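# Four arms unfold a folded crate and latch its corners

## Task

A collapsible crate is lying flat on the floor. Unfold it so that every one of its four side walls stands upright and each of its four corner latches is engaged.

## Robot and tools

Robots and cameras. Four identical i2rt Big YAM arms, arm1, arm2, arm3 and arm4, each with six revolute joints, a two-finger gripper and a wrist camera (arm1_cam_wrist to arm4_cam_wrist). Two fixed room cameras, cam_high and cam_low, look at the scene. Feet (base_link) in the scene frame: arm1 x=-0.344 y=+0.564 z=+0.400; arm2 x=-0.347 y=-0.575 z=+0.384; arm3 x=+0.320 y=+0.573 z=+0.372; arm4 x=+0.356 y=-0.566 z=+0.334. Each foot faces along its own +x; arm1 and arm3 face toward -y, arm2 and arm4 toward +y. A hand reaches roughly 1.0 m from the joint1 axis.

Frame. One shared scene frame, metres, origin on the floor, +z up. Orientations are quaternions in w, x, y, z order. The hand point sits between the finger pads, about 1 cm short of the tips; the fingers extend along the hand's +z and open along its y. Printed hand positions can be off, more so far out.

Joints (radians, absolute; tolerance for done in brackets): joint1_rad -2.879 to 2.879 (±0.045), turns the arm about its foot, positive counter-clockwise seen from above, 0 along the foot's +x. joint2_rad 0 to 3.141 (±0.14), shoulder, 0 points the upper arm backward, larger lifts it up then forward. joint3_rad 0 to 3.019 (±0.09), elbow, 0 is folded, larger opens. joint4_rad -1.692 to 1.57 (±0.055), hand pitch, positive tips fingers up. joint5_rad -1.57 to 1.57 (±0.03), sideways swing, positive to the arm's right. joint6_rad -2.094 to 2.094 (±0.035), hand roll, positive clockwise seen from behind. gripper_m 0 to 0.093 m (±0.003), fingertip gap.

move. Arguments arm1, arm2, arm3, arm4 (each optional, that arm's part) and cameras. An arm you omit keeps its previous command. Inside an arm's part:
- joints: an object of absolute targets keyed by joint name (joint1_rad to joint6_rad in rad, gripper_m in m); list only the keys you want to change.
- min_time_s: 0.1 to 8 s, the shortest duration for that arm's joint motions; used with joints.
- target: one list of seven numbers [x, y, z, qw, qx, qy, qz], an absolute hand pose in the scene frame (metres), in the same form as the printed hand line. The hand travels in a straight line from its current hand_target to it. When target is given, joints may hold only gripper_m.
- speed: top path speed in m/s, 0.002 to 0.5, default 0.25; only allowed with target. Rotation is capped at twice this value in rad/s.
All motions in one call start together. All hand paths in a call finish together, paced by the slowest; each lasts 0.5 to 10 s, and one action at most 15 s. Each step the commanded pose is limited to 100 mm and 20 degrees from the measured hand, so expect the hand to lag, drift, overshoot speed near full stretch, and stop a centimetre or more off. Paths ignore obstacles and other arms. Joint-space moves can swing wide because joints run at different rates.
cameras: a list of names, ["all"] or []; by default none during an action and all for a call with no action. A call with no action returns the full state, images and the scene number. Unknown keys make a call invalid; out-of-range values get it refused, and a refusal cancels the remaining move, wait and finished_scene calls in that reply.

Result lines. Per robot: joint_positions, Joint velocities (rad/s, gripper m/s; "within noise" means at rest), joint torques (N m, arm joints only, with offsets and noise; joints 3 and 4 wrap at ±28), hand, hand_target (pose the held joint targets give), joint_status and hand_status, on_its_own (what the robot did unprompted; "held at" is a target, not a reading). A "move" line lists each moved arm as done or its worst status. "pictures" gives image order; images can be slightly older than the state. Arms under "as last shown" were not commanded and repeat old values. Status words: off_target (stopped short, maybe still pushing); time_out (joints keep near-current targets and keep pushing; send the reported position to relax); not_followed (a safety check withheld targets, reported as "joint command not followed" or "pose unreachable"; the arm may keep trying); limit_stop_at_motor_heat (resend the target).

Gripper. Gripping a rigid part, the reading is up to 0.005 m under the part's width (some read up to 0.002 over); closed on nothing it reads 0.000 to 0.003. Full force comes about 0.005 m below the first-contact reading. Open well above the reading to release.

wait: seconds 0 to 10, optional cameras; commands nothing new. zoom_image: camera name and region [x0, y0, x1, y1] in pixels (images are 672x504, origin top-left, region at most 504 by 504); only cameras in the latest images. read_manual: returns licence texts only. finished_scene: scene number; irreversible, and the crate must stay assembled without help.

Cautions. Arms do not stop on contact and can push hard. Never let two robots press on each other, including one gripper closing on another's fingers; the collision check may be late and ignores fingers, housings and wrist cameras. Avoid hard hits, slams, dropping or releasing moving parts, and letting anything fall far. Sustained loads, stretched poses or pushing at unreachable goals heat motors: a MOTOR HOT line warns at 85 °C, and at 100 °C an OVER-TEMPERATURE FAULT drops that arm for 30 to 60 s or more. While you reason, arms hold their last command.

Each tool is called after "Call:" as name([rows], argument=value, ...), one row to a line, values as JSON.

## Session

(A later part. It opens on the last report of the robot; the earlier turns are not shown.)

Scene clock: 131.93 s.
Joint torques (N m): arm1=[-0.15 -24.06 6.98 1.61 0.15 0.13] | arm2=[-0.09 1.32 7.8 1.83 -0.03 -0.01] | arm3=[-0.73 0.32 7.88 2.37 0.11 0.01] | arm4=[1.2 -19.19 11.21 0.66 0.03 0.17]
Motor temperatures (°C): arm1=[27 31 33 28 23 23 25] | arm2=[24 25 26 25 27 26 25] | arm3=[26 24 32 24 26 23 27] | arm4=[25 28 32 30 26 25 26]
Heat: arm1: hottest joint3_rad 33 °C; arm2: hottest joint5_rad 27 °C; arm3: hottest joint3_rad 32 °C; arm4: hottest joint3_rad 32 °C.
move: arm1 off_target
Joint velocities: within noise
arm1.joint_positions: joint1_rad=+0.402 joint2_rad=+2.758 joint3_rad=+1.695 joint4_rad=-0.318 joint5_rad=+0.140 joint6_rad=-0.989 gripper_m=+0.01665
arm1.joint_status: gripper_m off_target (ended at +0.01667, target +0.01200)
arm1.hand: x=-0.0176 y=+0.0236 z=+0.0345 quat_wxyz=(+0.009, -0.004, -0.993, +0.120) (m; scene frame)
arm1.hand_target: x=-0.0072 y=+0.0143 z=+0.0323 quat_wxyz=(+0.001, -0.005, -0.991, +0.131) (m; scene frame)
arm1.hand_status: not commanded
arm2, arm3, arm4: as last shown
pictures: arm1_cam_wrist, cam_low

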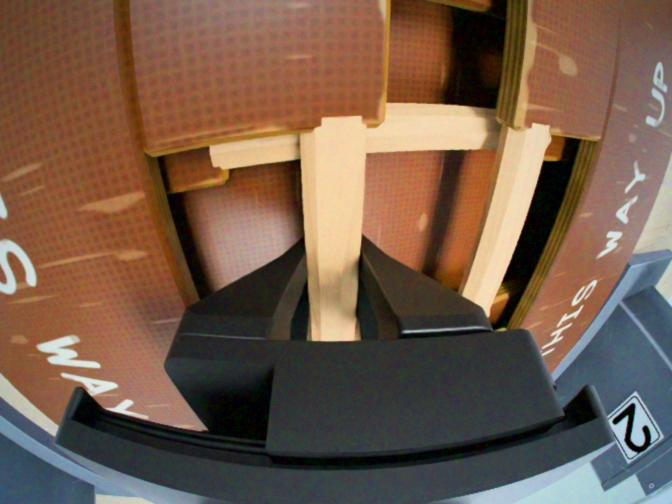

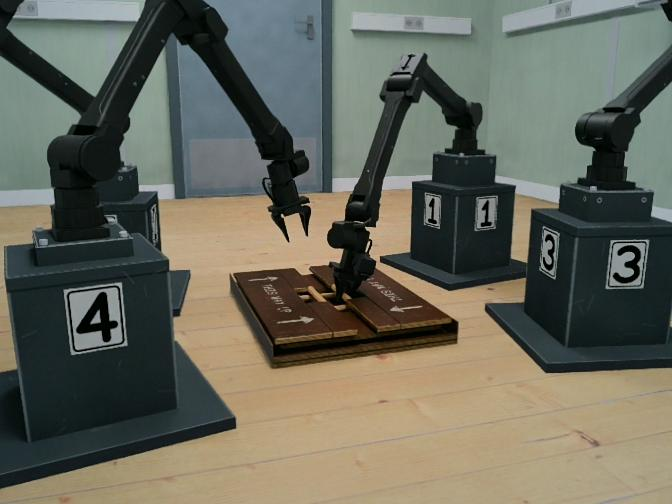

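Call:
move(arm1={"target": [-0.0072, 0.039, 0.125, 0, 0, 0.9659, -0.2588], "speed": 0.12}, arm4={"target": [-0.035, -0.037, 0.132, -0.1305, 0.9914, 0, 0], "speed": 0.15}, cameras=["arm1_cam_wrist", "arm4_cam_wrist", "cam_high", "cam_low"])

Scene clock: 138.90 s.
Joint torques (N m): arm1=[1.32 -27.75 1.99 0.57 0.19 0.19] | arm2=[-0.09 1.26 7.8 1.83 -0.04 -0.01] | arm3=[-0.91 0.03 7.83 2.3 0.12 0.03] | arm4=[1.08 -20.19 10.07 0.81 -0.13 -0.09]
Motor temperatures (°C): arm1=[27 31 33 28 23 23 25] | arm2=[24 25 26 25 27 26 25] | arm3=[26 24 33 24 26 23 27] | arm4=[25 28 32 30 26 25 26]
Heat: arm1: hottest joint3_rad 33 °C; arm2: hottest joint5_rad 27 °C; arm3: hottest joint3_rad 33 °C; arm4: hottest joint3_rad 32 °C.
move: arm1 off_target; arm4 off_target
Joint velocities: within noise
arm1.joint_positions: joint1_rad=+0.453 joint2_rad=+2.577 joint3_rad=+1.394 joint4_rad=+0.044 joint5_rad=+0.309 joint6_rad=-0.994 gripper_m=+0.01659
arm1.joint_status: not commanded
arm1.hand: x=-0.0178 y=+0.0303 z=+0.1053 quat_wxyz=(+0.005, -0.003, -0.965, +0.262) (m; scene frame)
arm1.hand_target: x=-0.0099 y=+0.0335 z=+0.1253 quat_wxyz=(+0.001, -0.001, -0.965, +0.264) (m; scene frame)
arm1.hand_status: off_target (0.024 m and 0.8 deg from the pose sent, 0.092 m and 16.2 deg at the start)
arm2.joint_positions: joint1_rad=+0.742 joint2_rad=+0.634 joint3_rad=+1.438 joint4_rad=-1.211 joint5_rad=-0.133 joint6_rad=-0.320 gripper_m=+0.09396
arm2.joint_status: not commanded
arm2.hand: x=-0.5071 y=-0.3840 z=+0.9710 quat_wxyz=(-0.284, +0.802, -0.229, -0.472) (m; scene frame)
arm2.hand_target: x=-0.5054 y=-0.3866 z=+0.9838 quat_wxyz=(-0.292, +0.795, -0.226, -0.481) (m; scene frame)
arm2.hand_status: not commanded
arm3.joint_positions: joint1_rad=+0.368 joint2_rad=+0.623 joint3_rad=+1.401 joint4_rad=-1.238 joint5_rad=-0.070 joint6_rad=+0.635 gripper_m=+0.09396
arm3.joint_status: not commanded
arm3.hand: x=+0.3681 y=+0.3300 z=+0.9365 quat_wxyz=(-0.499, -0.717, -0.455, +0.173) (m; scene frame)
arm3.hand_target: x=+0.3677 y=+0.3328 z=+0.9460 quat_wxyz=(-0.508, -0.712, -0.452, +0.176) (m; scene frame)
arm3.hand_status: not commanded
arm4.joint_positions: joint1_rad=+0.478 joint2_rad=+2.406 joint3_rad=+1.546 joint4_rad=-0.526 joint5_rad=+0.165 joint6_rad=-0.889 gripper_m=+0.05007
arm4.joint_status: not commanded
arm4.hand: x=-0.0282 y=-0.0505 z=+0.1378 quat_wxyz=(-0.123, +0.992, -0.006, +0.005) (m; scene frame)
arm4.hand_target: x=-0.0345 y=-0.0387 z=+0.1321 quat_wxyz=(-0.130, +0.991, +0.000, -0.001) (m; scene frame)
arm4.hand_status: off_target (0.016 m and 1.3 deg from the pose sent, 0.101 m and 1.5 deg at the start)
pictures: arm1_cam_wrist, arm4_cam_wrist, cam_high, cam_low

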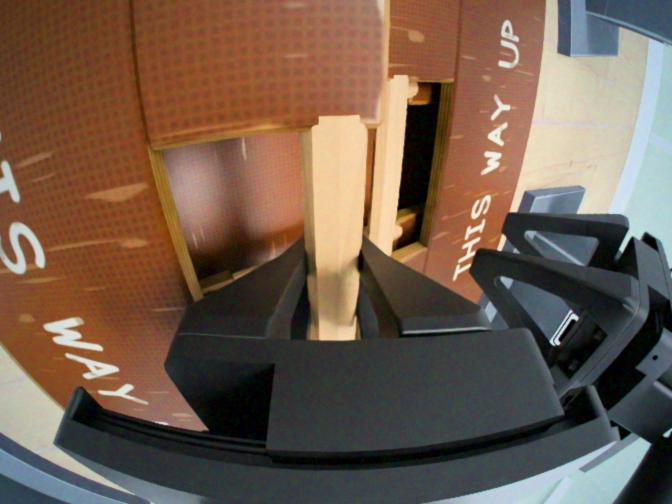

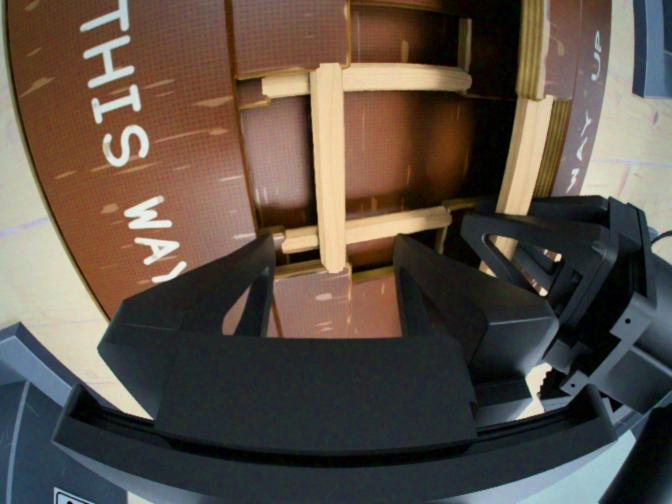

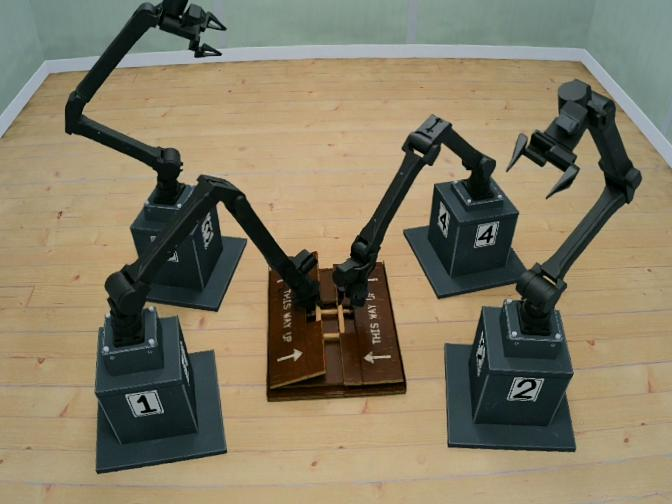

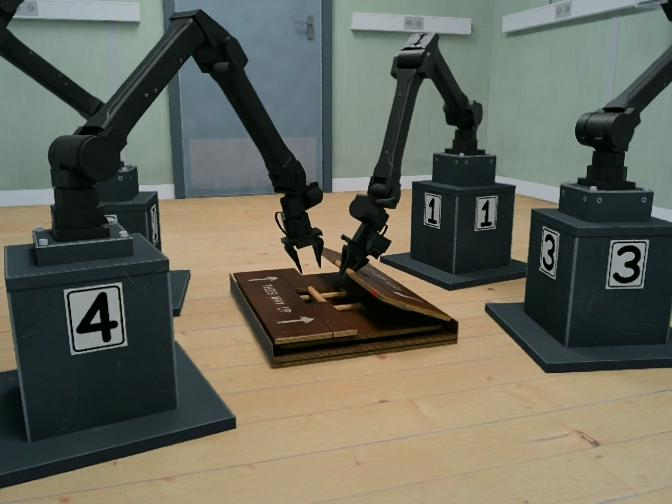

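Call:
move(arm1={"target": [-0.0072, 0.107, 0.197, 0, 0, 0.9239, -0.3827], "speed": 0.12}, arm4={"target": [-0.025, -0.031, 0.0836, -0.1305, 0.9914, 0, 0], "speed": 0.12}, cameras=["arm1_cam_wrist", "arm4_cam_wrist", "cam_high", "cam_low"])

Call:
zoom_image(camera="cam_low", region=[230, 230, 370, 350])

Scene clock: 143.97 s.
Joint torques (N m): arm1=[2.2 -22.65 1.07 1.51 0.1 0.27] | arm2=[-0.09 1.2 7.8 1.81 -0.04 -0.01] | arm3=[-0.44 0.26 7.92 2.35 0.11 0.02] | arm4=[0.62 -20.25 9.46 0.83 -0.13 -0.09]
Motor temperatures (°C): arm1=[27 31 33 28 23 23 25] | arm2=[24 25 26 25 27 26 25] | arm3=[26 24 33 24 26 23 27] | arm4=[25 28 32 30 26 25 26]
Heat: arm1: hottest joint3_rad 33 °C; arm2: hottest joint5_rad 27 °C; arm3: hottest joint3_rad 33 °C; arm4: hottest joint3_rad 32 °C.
move: arm1 off_target; arm4 off_target
Joint velocities: within noise
arm1.joint_positions: joint1_rad=+0.571 joint2_rad=+2.375 joint3_rad=+1.063 joint4_rad=+0.353 joint5_rad=+0.528 joint6_rad=-0.966 gripper_m=+0.01669
arm1.joint_status: not commanded
arm1.hand: x=-0.0197 y=+0.0891 z=+0.1922 quat_wxyz=(+0.013, -0.008, -0.923, +0.385) (m; scene frame)
arm1.hand_target: x=-0.0102 y=+0.1051 z=+0.1964 quat_wxyz=(+0.005, +0.000, -0.925, +0.381) (m; scene frame)
arm1.hand_status: off_target (0.022 m and 1.8 deg from the pose sent, 0.120 m and 14.6 deg at the start)
arm2, arm3: as last shown
arm4.joint_positions: joint1_rad=+0.464 joint2_rad=+2.499 joint3_rad=+1.581 joint4_rad=-0.460 joint5_rad=+0.163 joint6_rad=-0.907 gripper_m=+0.05007
arm4.joint_status: not commanded
arm4.hand: x=-0.0226 y=-0.0437 z=+0.0927 quat_wxyz=(-0.125, +0.992, -0.004, +0.004) (m; scene frame)
arm4.hand_target: x=-0.0252 y=-0.0323 z=+0.0842 quat_wxyz=(-0.131, +0.991, +0.001, +0.000) (m; scene frame)
arm4.hand_status: off_target (0.016 m and 0.9 deg from the pose sent, 0.058 m and 1.3 deg at the start)
pictures: arm1_cam_wrist, arm4_cam_wrist, cam_high, cam_low

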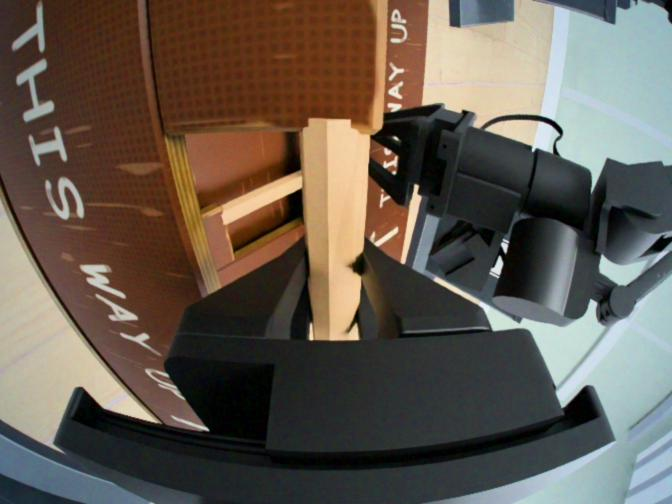

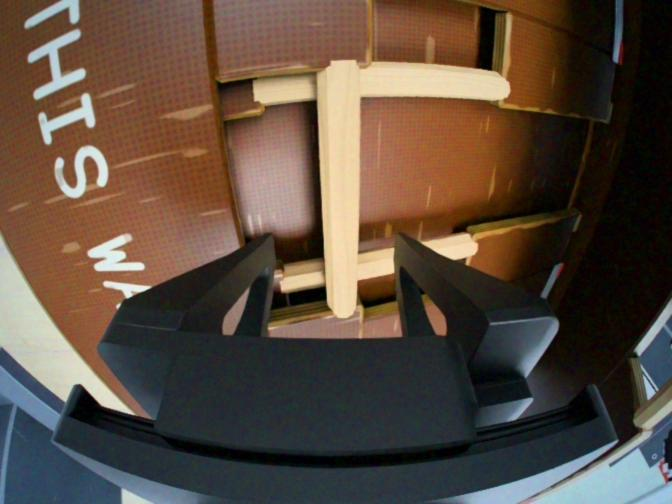

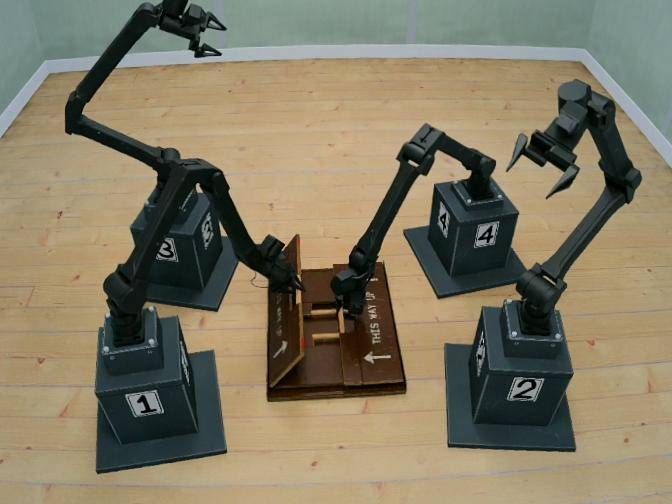

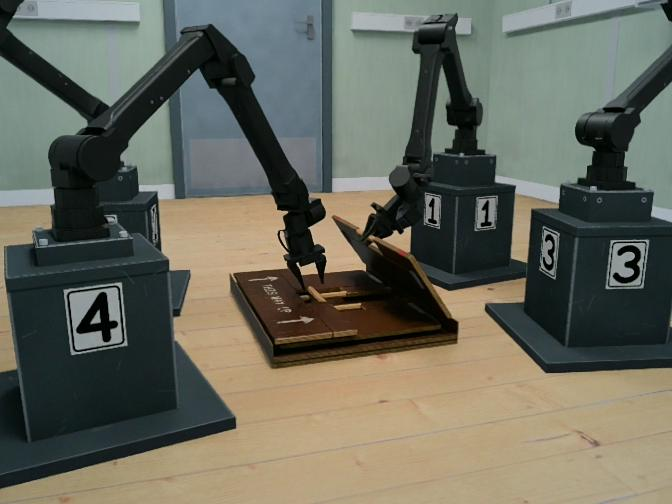

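Scaled by 3.600 from the camera's 672x504 image, which has a finer 960x720 frame.

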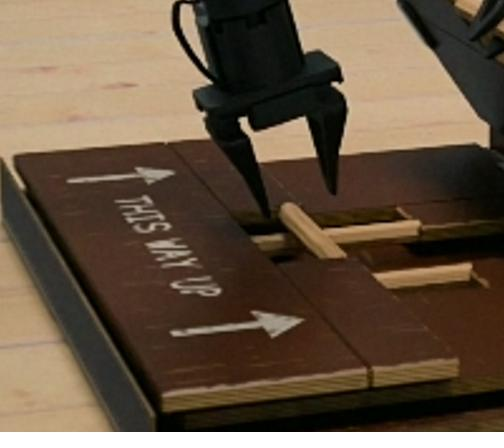

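Call:
move(arm1={"target": [-0.0072, 0.1615, 0.2275, 0, 0, 0.8988, -0.4384], "speed": 0.12}, arm4={"target": [-0.0355, -0.0260, 0.0692, -0.1305, 0.9914, 0, 0], "speed": 0.12}, cameras=["arm1_cam_wrist", "arm4_cam_wrist", "cam_high", "cam_low"])

Call:
zoom_image(camera="cam_low", region=[230, 200, 470, 370])

Scene clock: 149.40 s.
Joint torques (N m): arm1=[2.67 -20.84 0.85 1.73 -0.02 0.31] | arm2=[-0.09 1.2 7.82 1.84 -0.04 -0.01] | arm3=[-0.67 -0.21 7.92 2.39 0.1 -0.01] | arm4=[1.73 -20.6 9.68 0.28 -0.11 0]
Motor temperatures (°C): arm1=[27 31 32 28 23 23 25] | arm2=[24 25 26 25 27 26 25] | arm3=[26 24 33 24 26 23 27] | arm4=[25 28 32 30 26 25 26]
Heat: arm1: hottest joint3_rad 32 °C; arm2: hottest joint5_rad 27 °C; arm3: hottest joint3_rad 33 °C; arm4: hottest joint3_rad 32 °C.
move: arm1 off_target; arm4 off_target
Joint velocities: within noise
arm1.joint_positions: joint1_rad=+0.683 joint2_rad=+2.311 joint3_rad=+0.900 joint4_rad=+0.505 joint5_rad=+0.672 joint6_rad=-0.920 gripper_m=+0.01611
arm1.joint_status: not commanded
arm1.hand: x=-0.0202 y=+0.1453 z=+0.2225 quat_wxyz=(+0.016, -0.009, -0.897, +0.441) (m; scene frame)
arm1.hand_target: x=-0.0070 y=+0.1605 z=+0.2277 quat_wxyz=(+0.000, +0.001, -0.898, +0.439) (m; scene frame)
arm1.hand_status: off_target (0.021 m and 2.2 deg from the pose sent, 0.081 m and 6.9 deg at the start)
arm2, arm3: as last shown
arm4.joint_positions: joint1_rad=+0.461 joint2_rad=+2.547 joint3_rad=+1.641 joint4_rad=-0.460 joint5_rad=+0.162 joint6_rad=-0.907 gripper_m=+0.05007
arm4.joint_status: not commanded
arm4.hand: x=-0.0302 y=-0.0314 z=+0.0795 quat_wxyz=(-0.130, +0.992, -0.006, +0.000) (m; scene frame)
arm4.hand_target: x=-0.0347 y=-0.0257 z=+0.0699 quat_wxyz=(-0.131, +0.991, -0.001, -0.001) (m; scene frame)
arm4.hand_status: off_target (0.013 m and 0.7 deg from the pose sent, 0.032 m and 0.9 deg at the start)
pictures: arm1_cam_wrist, arm4_cam_wrist, cam_high, cam_low

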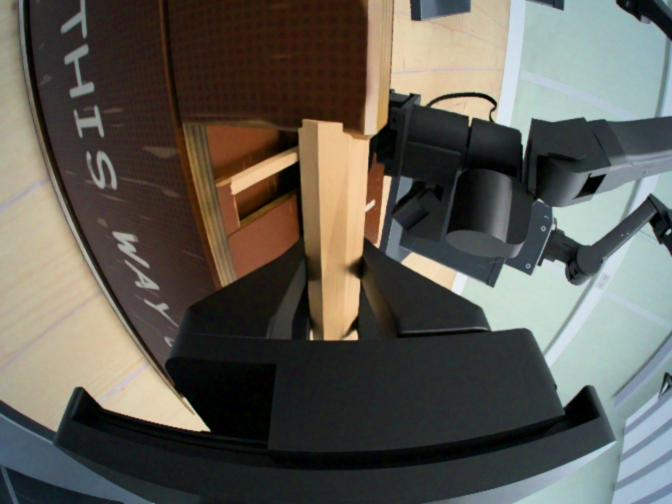

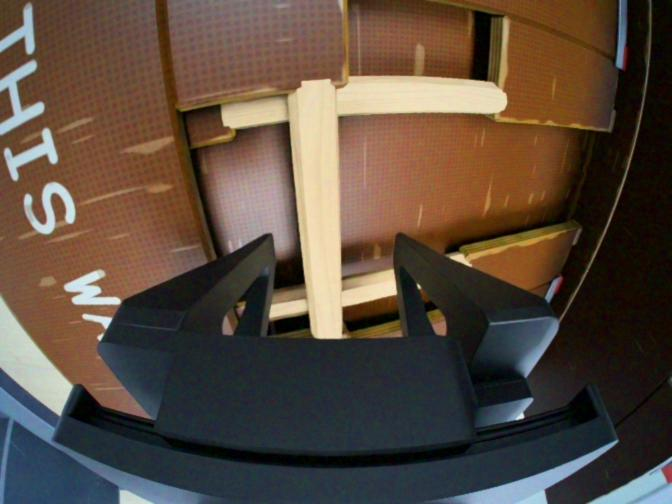

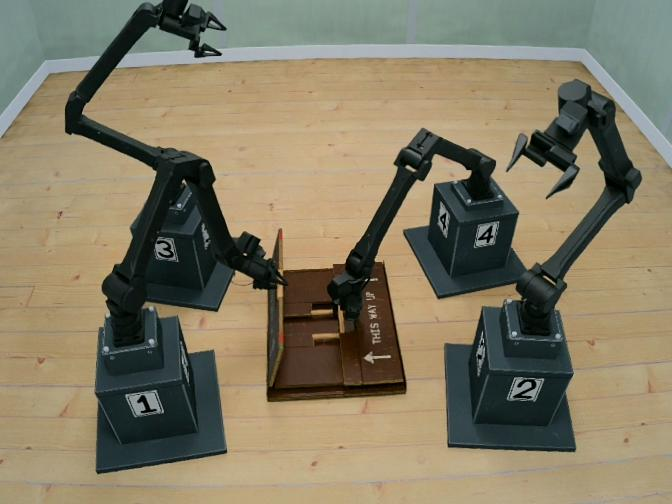

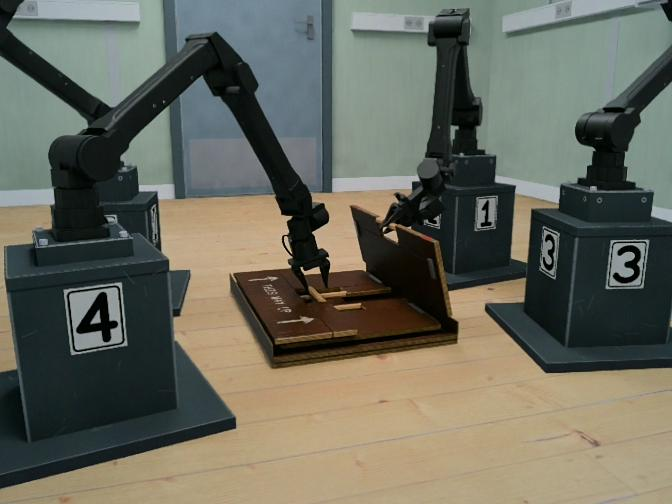

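Scaled by 2.100 from the camera's 672x504 image, which has a finer 960x720 frame.

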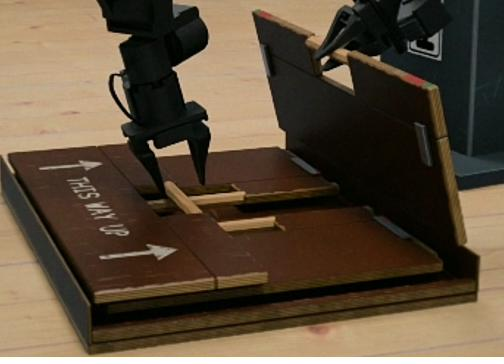

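Call:
move(arm1={"target": [-0.0072, 0.214, 0.238, 0, 0, 0.866, -0.5], "speed": 0.12}, arm4={"target": [-0.0385, -0.0300, 0.0620, -0.1305, 0.9914, 0, 0], "speed": 0.12}, cameras=["arm4_cam_wrist", "cam_high"])

Call:
move(arm4={"joints": {"gripper_m": 0.012}}, cameras=["arm1_cam_wrist", "arm4_cam_wrist", "cam_high", "cam_low"])

Call:
zoom_image(camera="cam_low", region=[230, 200, 470, 370])

Scene clock: 154.43 s.
Joint torques (N m): arm1=[5.07 -19.43 -0.75 2.78 0.7 0.3] | arm2=[-0.03 1.2 7.82 1.83 -0.04 -0.01] | arm3=[-0.67 -0.21 7.75 2.41 0.12 0.01] | arm4=[2.37 -20.42 9.76 0.64 0 0.09]
Motor temperatures (°C): arm1=[27 31 32 28 23 23 25] | arm2=[24 25 26 25 27 26 25] | arm3=[26 24 33 24 26 23 27] | arm4=[25 29 32 30 26 25 26]
Heat: arm1: hottest joint3_rad 32 °C; arm2: hottest joint5_rad 27 °C; arm3: hottest joint3_rad 33 °C; arm4: hottest joint3_rad 32 °C.
move: arm1 off_target; arm4 off_target
Joint velocities: within noise
arm1.joint_positions: joint1_rad=+0.790 joint2_rad=+2.329 joint3_rad=+0.811 joint4_rad=+0.660 joint5_rad=+0.821 joint6_rad=-0.883 gripper_m=+0.01614
arm1.joint_status: not commanded
arm1.hand: x=-0.0212 y=+0.1895 z=+0.2318 quat_wxyz=(+0.018, -0.013, -0.869, +0.495) (m; scene frame)
arm1.hand_target: x=-0.0071 y=+0.2125 z=+0.2367 quat_wxyz=(-0.002, +0.002, -0.867, +0.498) (m; scene frame)
arm1.hand_status: off_target (0.029 m and 2.7 deg from the pose sent, 0.072 m and 8.0 deg at the start)
arm2, arm3: as last shown
arm4.joint_positions: joint1_rad=+0.461 joint2_rad=+2.561 joint3_rad=+1.641 joint4_rad=-0.460 joint5_rad=+0.162 joint6_rad=-0.907 gripper_m=+0.05007
arm4.joint_status: not commanded
arm4.hand: x=-0.0269 y=-0.0356 z=+0.0708 quat_wxyz=(-0.124, +0.992, -0.005, +0.004) (m; scene frame)
arm4.hand_target: x=-0.0373 y=-0.0306 z=+0.0621 quat_wxyz=(-0.130, +0.991, +0.000, +0.000) (m; scene frame)
arm4.hand_status: off_target (0.016 m and 1.1 deg from the pose sent, 0.019 m and 0.7 deg at the start)
pictures: arm4_cam_wrist, cam_high

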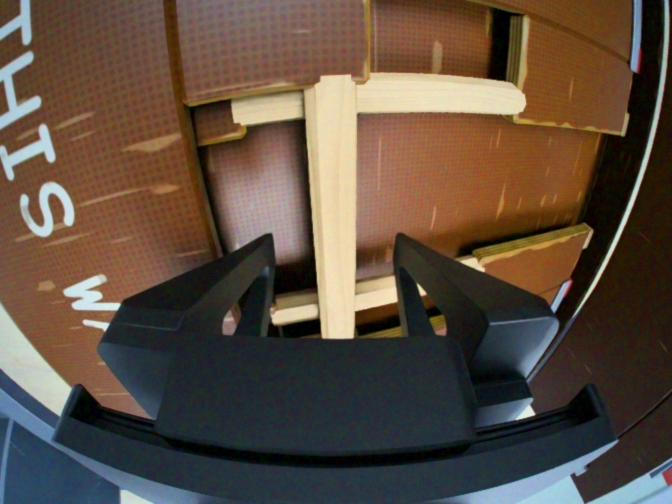

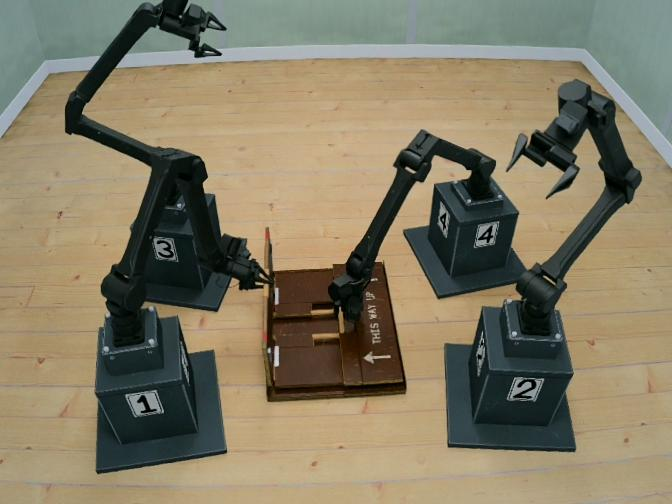

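Scene clock: 155.10 s.
Joint torques (N m): arm1=[5.01 -18.9 -0.72 2.73 0.68 0.29] | arm2=[-0.03 1.32 7.8 1.83 -0.04 -0.01] | arm3=[-0.03 -0.03 7.77 2.37 0.12 0.01] | arm4=[2.37 -20.6 9.68 0.64 -0.02 0.09]
Motor temperatures (°C): arm1=[27 31 32 28 23 23 25] | arm2=[24 25 26 25 27 26 25] | arm3=[26 24 33 24 26 23 27] | arm4=[25 29 32 30 26 25 26]
Heat: arm1: hottest joint3_rad 32 °C; arm2: hottest joint5_rad 27 °C; arm3: hottest joint3_rad 33 °C; arm4: hottest joint3_rad 32 °C.
move: arm4 done
Joint velocities: within noise
arm1, arm2, arm3: as last shown
arm4.joint_positions: joint1_rad=+0.461 joint2_rad=+2.561 joint3_rad=+1.642 joint4_rad=-0.460 joint5_rad=+0.163 joint6_rad=-0.907 gripper_m=+0.01222
arm4.joint_status: all done
arm4.hand: x=-0.0272 y=-0.0348 z=+0.0713 quat_wxyz=(-0.125, +0.992, -0.005, +0.005) (m; scene frame)
arm4.hand_target: x=-0.0374 y=-0.0301 z=+0.0623 quat_wxyz=(-0.131, +0.991, -0.001, +0.000) (m; scene frame)
arm4.hand_status: not commanded
pictures: arm1_cam_wrist, arm4_cam_wrist, cam_high, cam_low

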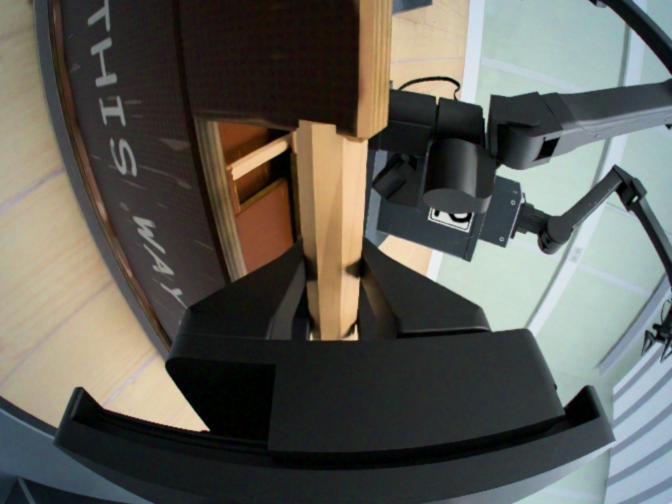

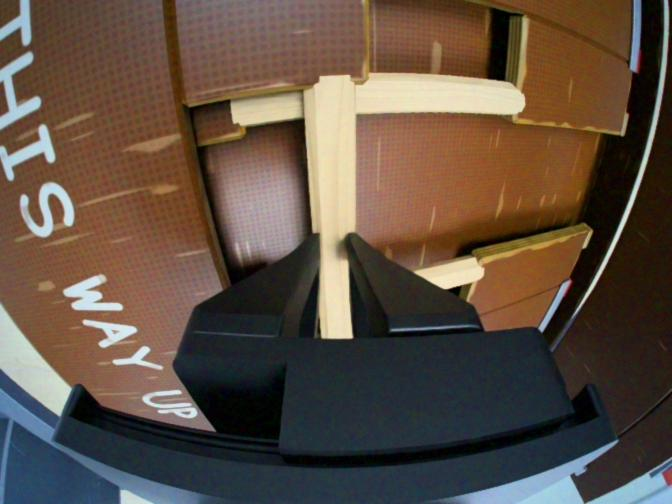

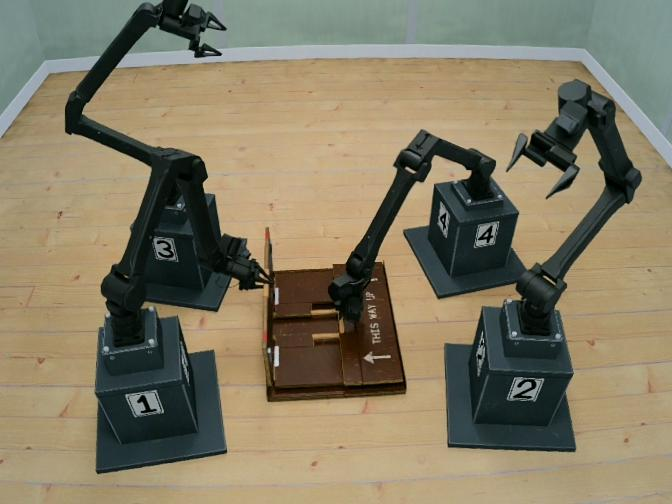

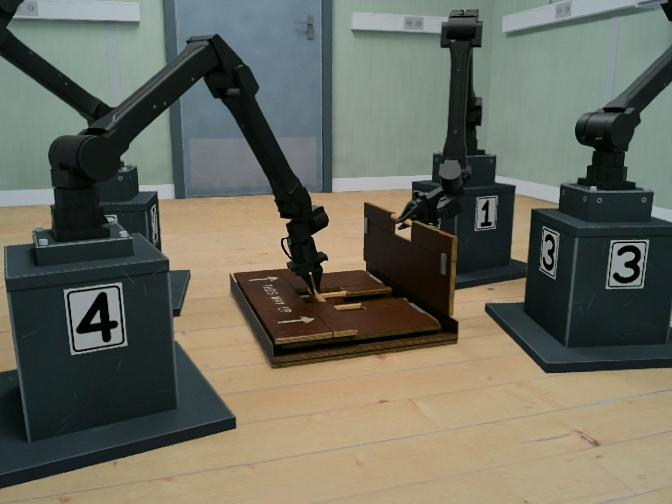

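Scaled by 2.100 from the camera's 672x504 image, which has a finer 960x720 frame.

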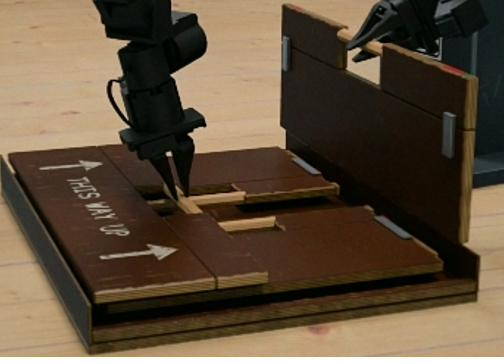

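Call:
move(arm4={"joints": {"gripper_m": 0.045}})

Call:
move(arm4={"target": [-0.047, -0.0262, 0.0435, -0.1305, 0.9914, 0, 0], "speed": 0.08}, cameras=["arm4_cam_wrist", "cam_low"])

Call:
zoom_image(camera="cam_low", region=[280, 240, 380, 330])

Scene clock: 157.97 s.
Joint torques (N m): arm1=[4.42 -19.31 -0.83 2.85 0.73 0.29] | arm2=[-0.09 1.32 7.82 1.83 -0.04 -0.01] | arm3=[-0.97 -0.15 7.73 2.35 0.15 0] | arm4=[2.32 -20.6 9.65 0.65 -0.02 0.09]
Motor temperatures (°C): arm1=[27 31 32 28 23 23 25] | arm2=[24 25 26 25 27 26 25] | arm3=[26 24 33 24 26 23 27] | arm4=[25 29 32 30 26 25 26]
Heat: arm1: hottest joint3_rad 32 °C; arm2: hottest joint5_rad 27 °C; arm3: hottest joint3_rad 33 °C; arm4: hottest joint3_rad 32 °C.
move: arm4 done
Joint velocities: within noise
arm1, arm2, arm3: as last shown
arm4.joint_positions: joint1_rad=+0.461 joint2_rad=+2.561 joint3_rad=+1.642 joint4_rad=-0.460 joint5_rad=+0.163 joint6_rad=-0.907 gripper_m=+0.04483
arm4.joint_status: all done
arm4.hand: x=-0.0272 y=-0.0348 z=+0.0713 quat_wxyz=(-0.125, +0.992, -0.005, +0.005) (m; scene frame)
arm4.hand_target: x=-0.0373 y=-0.0303 z=+0.0622 quat_wxyz=(-0.131, +0.991, -0.001, +0.000) (m; scene frame)
arm4.hand_status: not commanded
pictures: none

Scene clock: 159.30 s.
Joint torques (N m): arm1=[4.89 -18.73 -0.73 2.63 0.71 0.24] | arm2=[-0.09 1.32 7.83 1.83 -0.04 -0.01] | arm3=[-0.21 0.03 7.91 2.5 0.13 0.02] | arm4=[2.67 -21.42 9.54 0.42 0 0.15]
Motor temperatures (°C): arm1=[27 31 32 28 23 23 25] | arm2=[24 25 26 25 27 26 25] | arm3=[26 24 33 24 26 23 27] | arm4=[25 30 32 30 26 25 26]
Heat: arm1: hottest joint3_rad 32 °C; arm2: hottest joint5_rad 27 °C; arm3: hottest joint3_rad 33 °C; arm4: hottest joint3_rad 32 °C.
move: arm4 off_target
Joint velocities: within noise
arm1, arm2, arm3: as last shown
arm4.joint_positions: joint1_rad=+0.476 joint2_rad=+2.616 joint3_rad=+1.704 joint4_rad=-0.460 joint5_rad=+0.163 joint6_rad=-0.907 gripper_m=+0.04493
arm4.joint_status: not commanded
arm4.hand: x=-0.0423 y=-0.0321 z=+0.0532 quat_wxyz=(-0.128, +0.992, +0.002, +0.002) (m; scene frame)
arm4.hand_target: x=-0.0508 y=-0.0296 z=+0.0439 quat_wxyz=(-0.131, +0.991, +0.004, -0.001) (m; scene frame)
arm4.hand_status: off_target (0.012 m and 0.4 deg from the pose sent, 0.035 m and 1.0 deg at the start)
pictures: arm4_cam_wrist, cam_low

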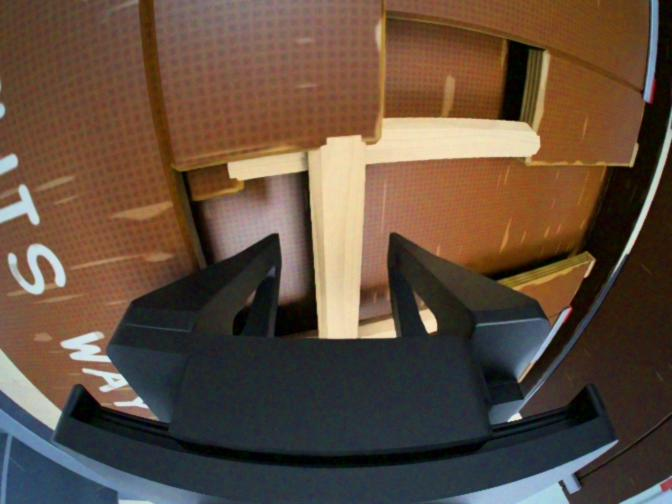

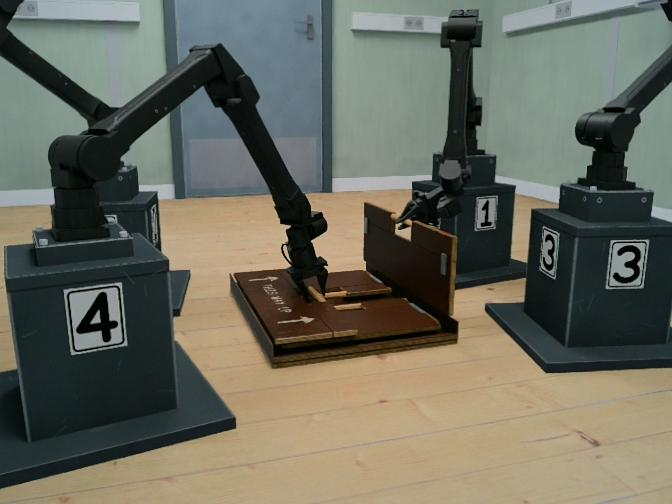

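Scaled by 5.040 from the camera's 672x504 image, which has a finer 960x720 frame.

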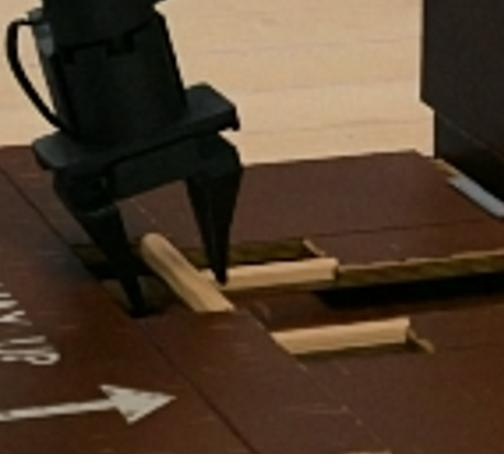

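Call:
move(arm4={"joints": {"gripper_m": 0.012}})

Scene clock: 160.63 s.
Joint torques (N m): arm1=[5.01 -19.31 -0.85 2.84 0.7 0.28] | arm2=[-0.09 1.32 7.8 1.83 -0.04 -0.01] | arm3=[-0.5 -0.15 7.69 2.41 0.13 0] | arm4=[2.32 -21.13 9.54 0.42 -0.1 0.19]
Motor temperatures (°C): arm1=[27 31 32 28 23 23 26] | arm2=[24 25 26 25 27 26 25] | arm3=[26 24 33 24 26 23 27] | arm4=[25 30 32 30 26 25 26]
Heat: arm1: hottest joint3_rad 32 °C; arm2: hottest joint5_rad 27 °C; arm3: hottest joint3_rad 33 °C; arm4: hottest joint3_rad 32 °C.
move: arm4 off_target
Joint velocities: arm1=[within noise] | arm2=[within noise] | arm3=[-0.044 -0.015 -0.002 0.002 0.037 -0.007 0] | arm4=[within noise]
arm1, arm2, arm3: as last shown
arm4.joint_positions: joint1_rad=+0.474 joint2_rad=+2.618 joint3_rad=+1.704 joint4_rad=-0.460 joint5_rad=+0.171 joint6_rad=-0.912 gripper_m=+0.01671
arm4.joint_status: gripper_m off_target (ended at +0.01673, target +0.01200)
arm4.hand: x=-0.0401 y=-0.0312 z=+0.0524 quat_wxyz=(-0.129, +0.992, +0.003, +0.006) (m; scene frame)
arm4.hand_target: x=-0.0490 y=-0.0289 z=+0.0432 quat_wxyz=(-0.132, +0.991, +0.004, +0.002) (m; scene frame)
arm4.hand_status: not commanded
pictures: none

Call:
move(arm4={"target": [-0.049, -0.052, 0.150, -0.2588, 0.9659, 0, 0], "speed": 0.12}, arm2={"target": [-0.19, -0.08, 0.40, -0.0923, 0.7010, -0.7010, 0.0923], "speed": 0.35, "joints": {"gripper_m": 0.05}}, arm3={"target": [0.12, 0.06, 0.40, -0.0923, 0.7010, 0.7010, -0.0923], "speed": 0.35, "joints": {"gripper_m": 0.05}}, cameras=["cam_low"])

Call:
move(arm4={"target": [-0.049, -0.133, 0.2116, -0.3827, 0.9239, 0, 0], "speed": 0.12}, cameras=["arm2_cam_wrist", "arm3_cam_wrist", "arm4_cam_wrist", "cam_high", "cam_low"])

Scene clock: 174.07 s.
Joint torques (N m): arm1=[4.6 -19.08 -0.94 2.81 0.67 0.29] | arm2=[-0.62 -17.44 8.58 0.01 0.3 0.11] | arm3=[-1.14 -14.27 9.28 0.38 0.37 -0.01] | arm4=[2.67 -25.64 4.78 -0.06 -0.01 0.43]
Motor temperatures (°C): arm1=[27 31 31 28 23 23 26] | arm2=[24 25 27 25 27 26 25] | arm3=[26 24 33 24 26 23 27] | arm4=[25 31 32 30 26 25 27]
Heat: arm1: hottest joint2_rad 31 °C; arm2: hottest joint3_rad 27 °C; arm3: hottest joint3_rad 33 °C; arm4: hottest joint3_rad 32 °C.
move: arm2 off_target; arm3 off_target; arm4 off_target
Joint velocities: within noise
arm1: as last shown
arm2.joint_positions: joint1_rad=-0.082 joint2_rad=+1.843 joint3_rad=+1.188 joint4_rad=-0.903 joint5_rad=+0.238 joint6_rad=-0.248 gripper_m=+0.05013
arm2.joint_status: all done
arm2.hand: x=-0.1991 y=-0.1006 z=+0.3857 quat_wxyz=(-0.068, +0.712, -0.692, +0.098) (m; scene frame)
arm2.hand_target: x=-0.1930 y=-0.0855 z=+0.3983 quat_wxyz=(-0.082, +0.706, -0.698, +0.091) (m; scene frame)
arm2.hand_status: off_target (0.027 m and 3.2 deg from the pose sent, 0.720 m and 90.2 deg at the start)
arm3.joint_positions: joint1_rad=-0.070 joint2_rad=+1.864 joint3_rad=+1.292 joint4_rad=-0.948 joint5_rad=+0.246 joint6_rad=-0.297 gripper_m=+0.05012
arm3.joint_status: all done
arm3.hand: x=+0.1297 y=+0.0771 z=+0.3950 quat_wxyz=(+0.095, -0.700, -0.703, +0.079) (m; scene frame)
arm3.hand_target: x=+0.1195 y=+0.0631 z=+0.3974 quat_wxyz=(+0.093, -0.700, -0.702, +0.087) (m; scene frame)
arm3.hand_status: off_target (0.020 m and 1.5 deg from the pose sent, 0.650 m and 75.4 deg at the start)
arm4.joint_positions: joint1_rad=+0.533 joint2_rad=+2.418 joint3_rad=+1.434 joint4_rad=-0.192 joint5_rad=+0.358 joint6_rad=-0.909 gripper_m=+0.01668
arm4.joint_status: not commanded
arm4.hand: x=-0.0394 y=-0.0427 z=+0.1278 quat_wxyz=(-0.260, +0.966, +0.003, +0.009) (m; scene frame)
arm4.hand_target: x=-0.0467 y=-0.0466 z=+0.1497 quat_wxyz=(-0.263, +0.965, -0.004, +0.000) (m; scene frame)
arm4.hand_status: off_target (0.026 m and 1.1 deg from the pose sent, 0.100 m and 15.1 deg at the start)
pictures: cam_low

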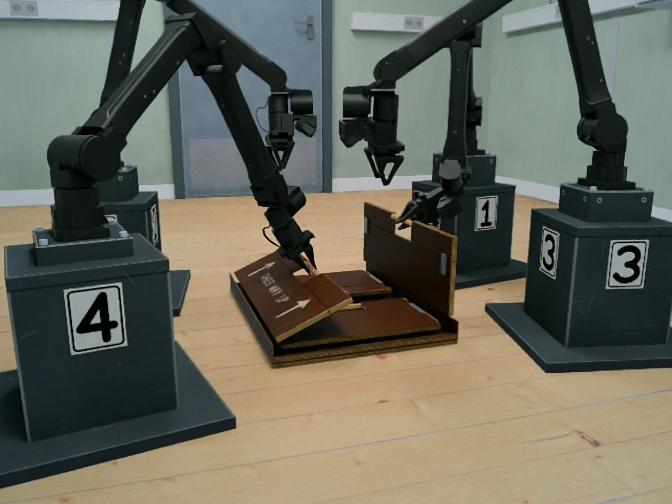

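Scene clock: 175.80 s.
Joint torques (N m): arm1=[5.19 -19.02 -0.72 2.78 0.71 0.3] | arm2=[-0.44 -17.44 8.58 0.01 0.29 0.1] | arm3=[-1.44 -14.39 9.29 0.49 0.4 -0.03] | arm4=[4.42 -19.6 4.07 0.8 -0.19 0.52]
Motor temperatures (°C): arm1=[27 31 31 28 23 23 26] | arm2=[24 25 27 25 27 26 25] | arm3=[26 24 33 24 26 23 27] | arm4=[25 31 32 30 26 25 27]
Heat: arm1: hottest joint2_rad 31 °C; arm2: hottest joint3_rad 27 °C; arm3: hottest joint3_rad 33 °C; arm4: hottest joint3_rad 32 °C.
move: arm4 off_target
Joint velocities: within noise
arm1, arm3: as last shown
arm2.joint_positions: joint1_rad=-0.082 joint2_rad=+1.843 joint3_rad=+1.188 joint4_rad=-0.904 joint5_rad=+0.238 joint6_rad=-0.248 gripper_m=+0.05013
arm2.joint_status: not commanded
arm2.hand: x=-0.1992 y=-0.1010 z=+0.3857 quat_wxyz=(-0.068, +0.712, -0.692, +0.098) (m; scene frame)
arm2.hand_target: x=-0.1931 y=-0.0859 z=+0.3983 quat_wxyz=(-0.082, +0.706, -0.698, +0.092) (m; scene frame)
arm2.hand_status: not commanded
arm4.joint_positions: joint1_rad=+0.674 joint2_rad=+2.191 joint3_rad=+1.118 joint4_rad=+0.057 joint5_rad=+0.609 joint6_rad=-0.858 gripper_m=+0.01674
arm4.joint_status: not commanded
arm4.hand: x=-0.0385 y=-0.1115 z=+0.2137 quat_wxyz=(-0.389, +0.921, -0.004, +0.015) (m; scene frame)
arm4.hand_target: x=-0.0481 y=-0.1320 z=+0.2122 quat_wxyz=(-0.382, +0.924, +0.001, +0.004) (m; scene frame)
arm4.hand_status: off_target (0.024 m and 1.9 deg from the pose sent, 0.124 m and 14.9 deg at the start)
pictures: arm2_cam_wrist, arm3_cam_wrist, arm4_cam_wrist, cam_high, cam_low

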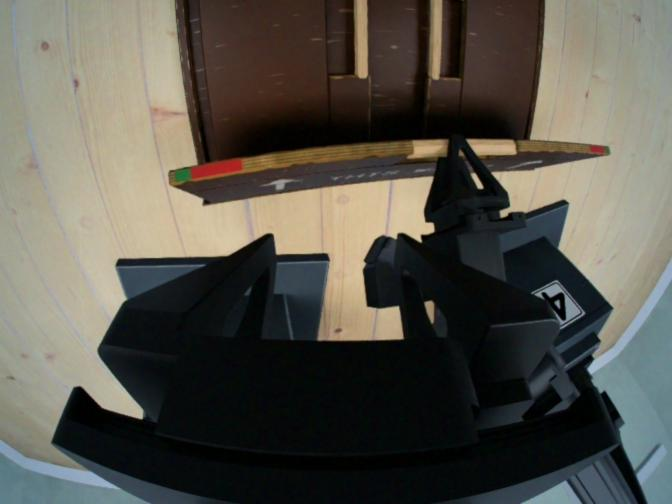

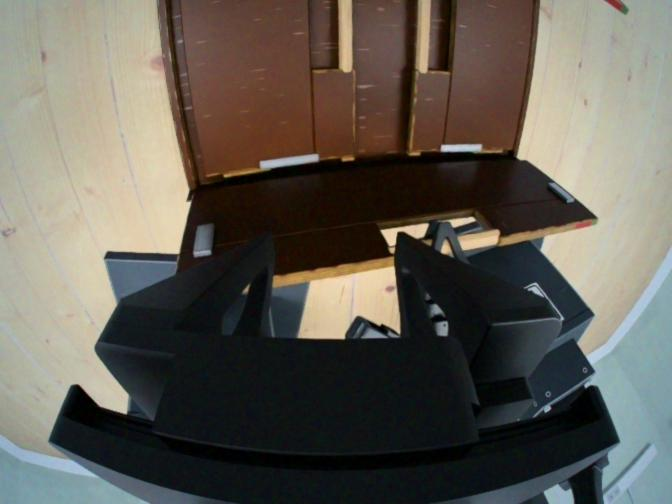

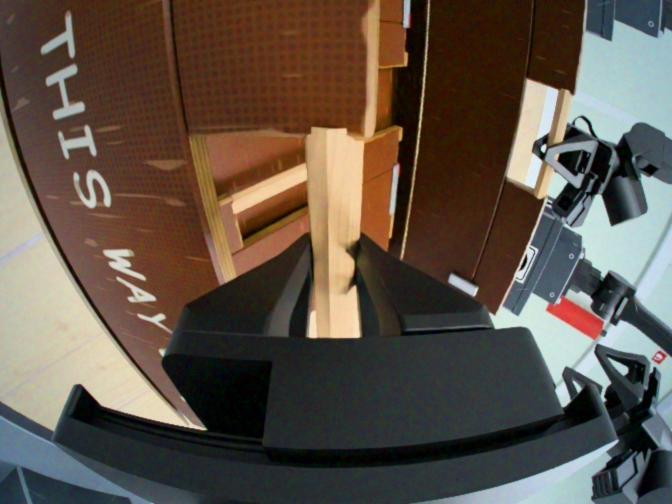

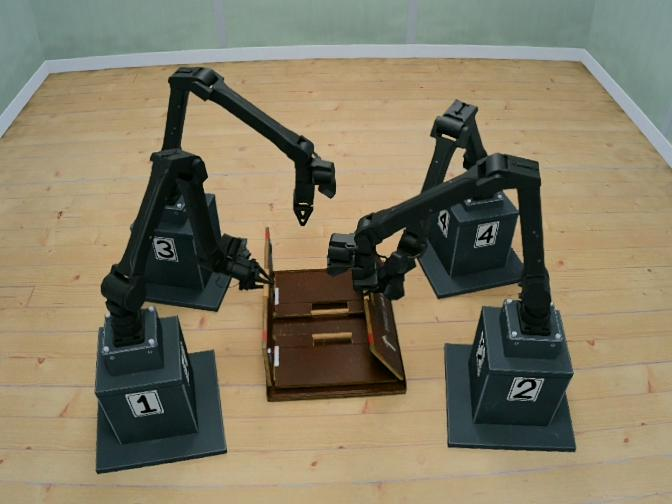

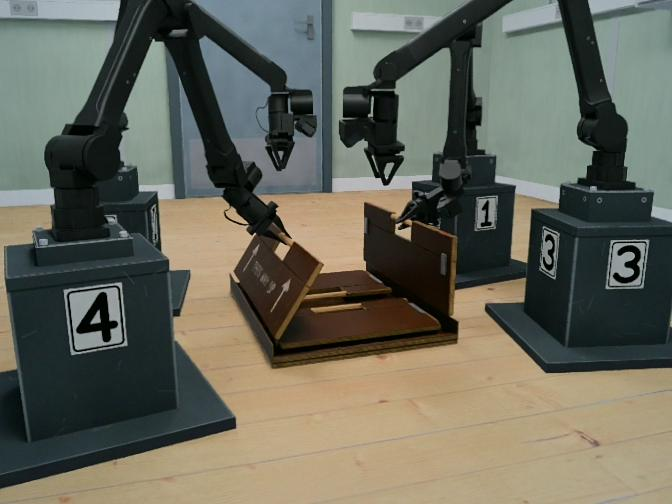

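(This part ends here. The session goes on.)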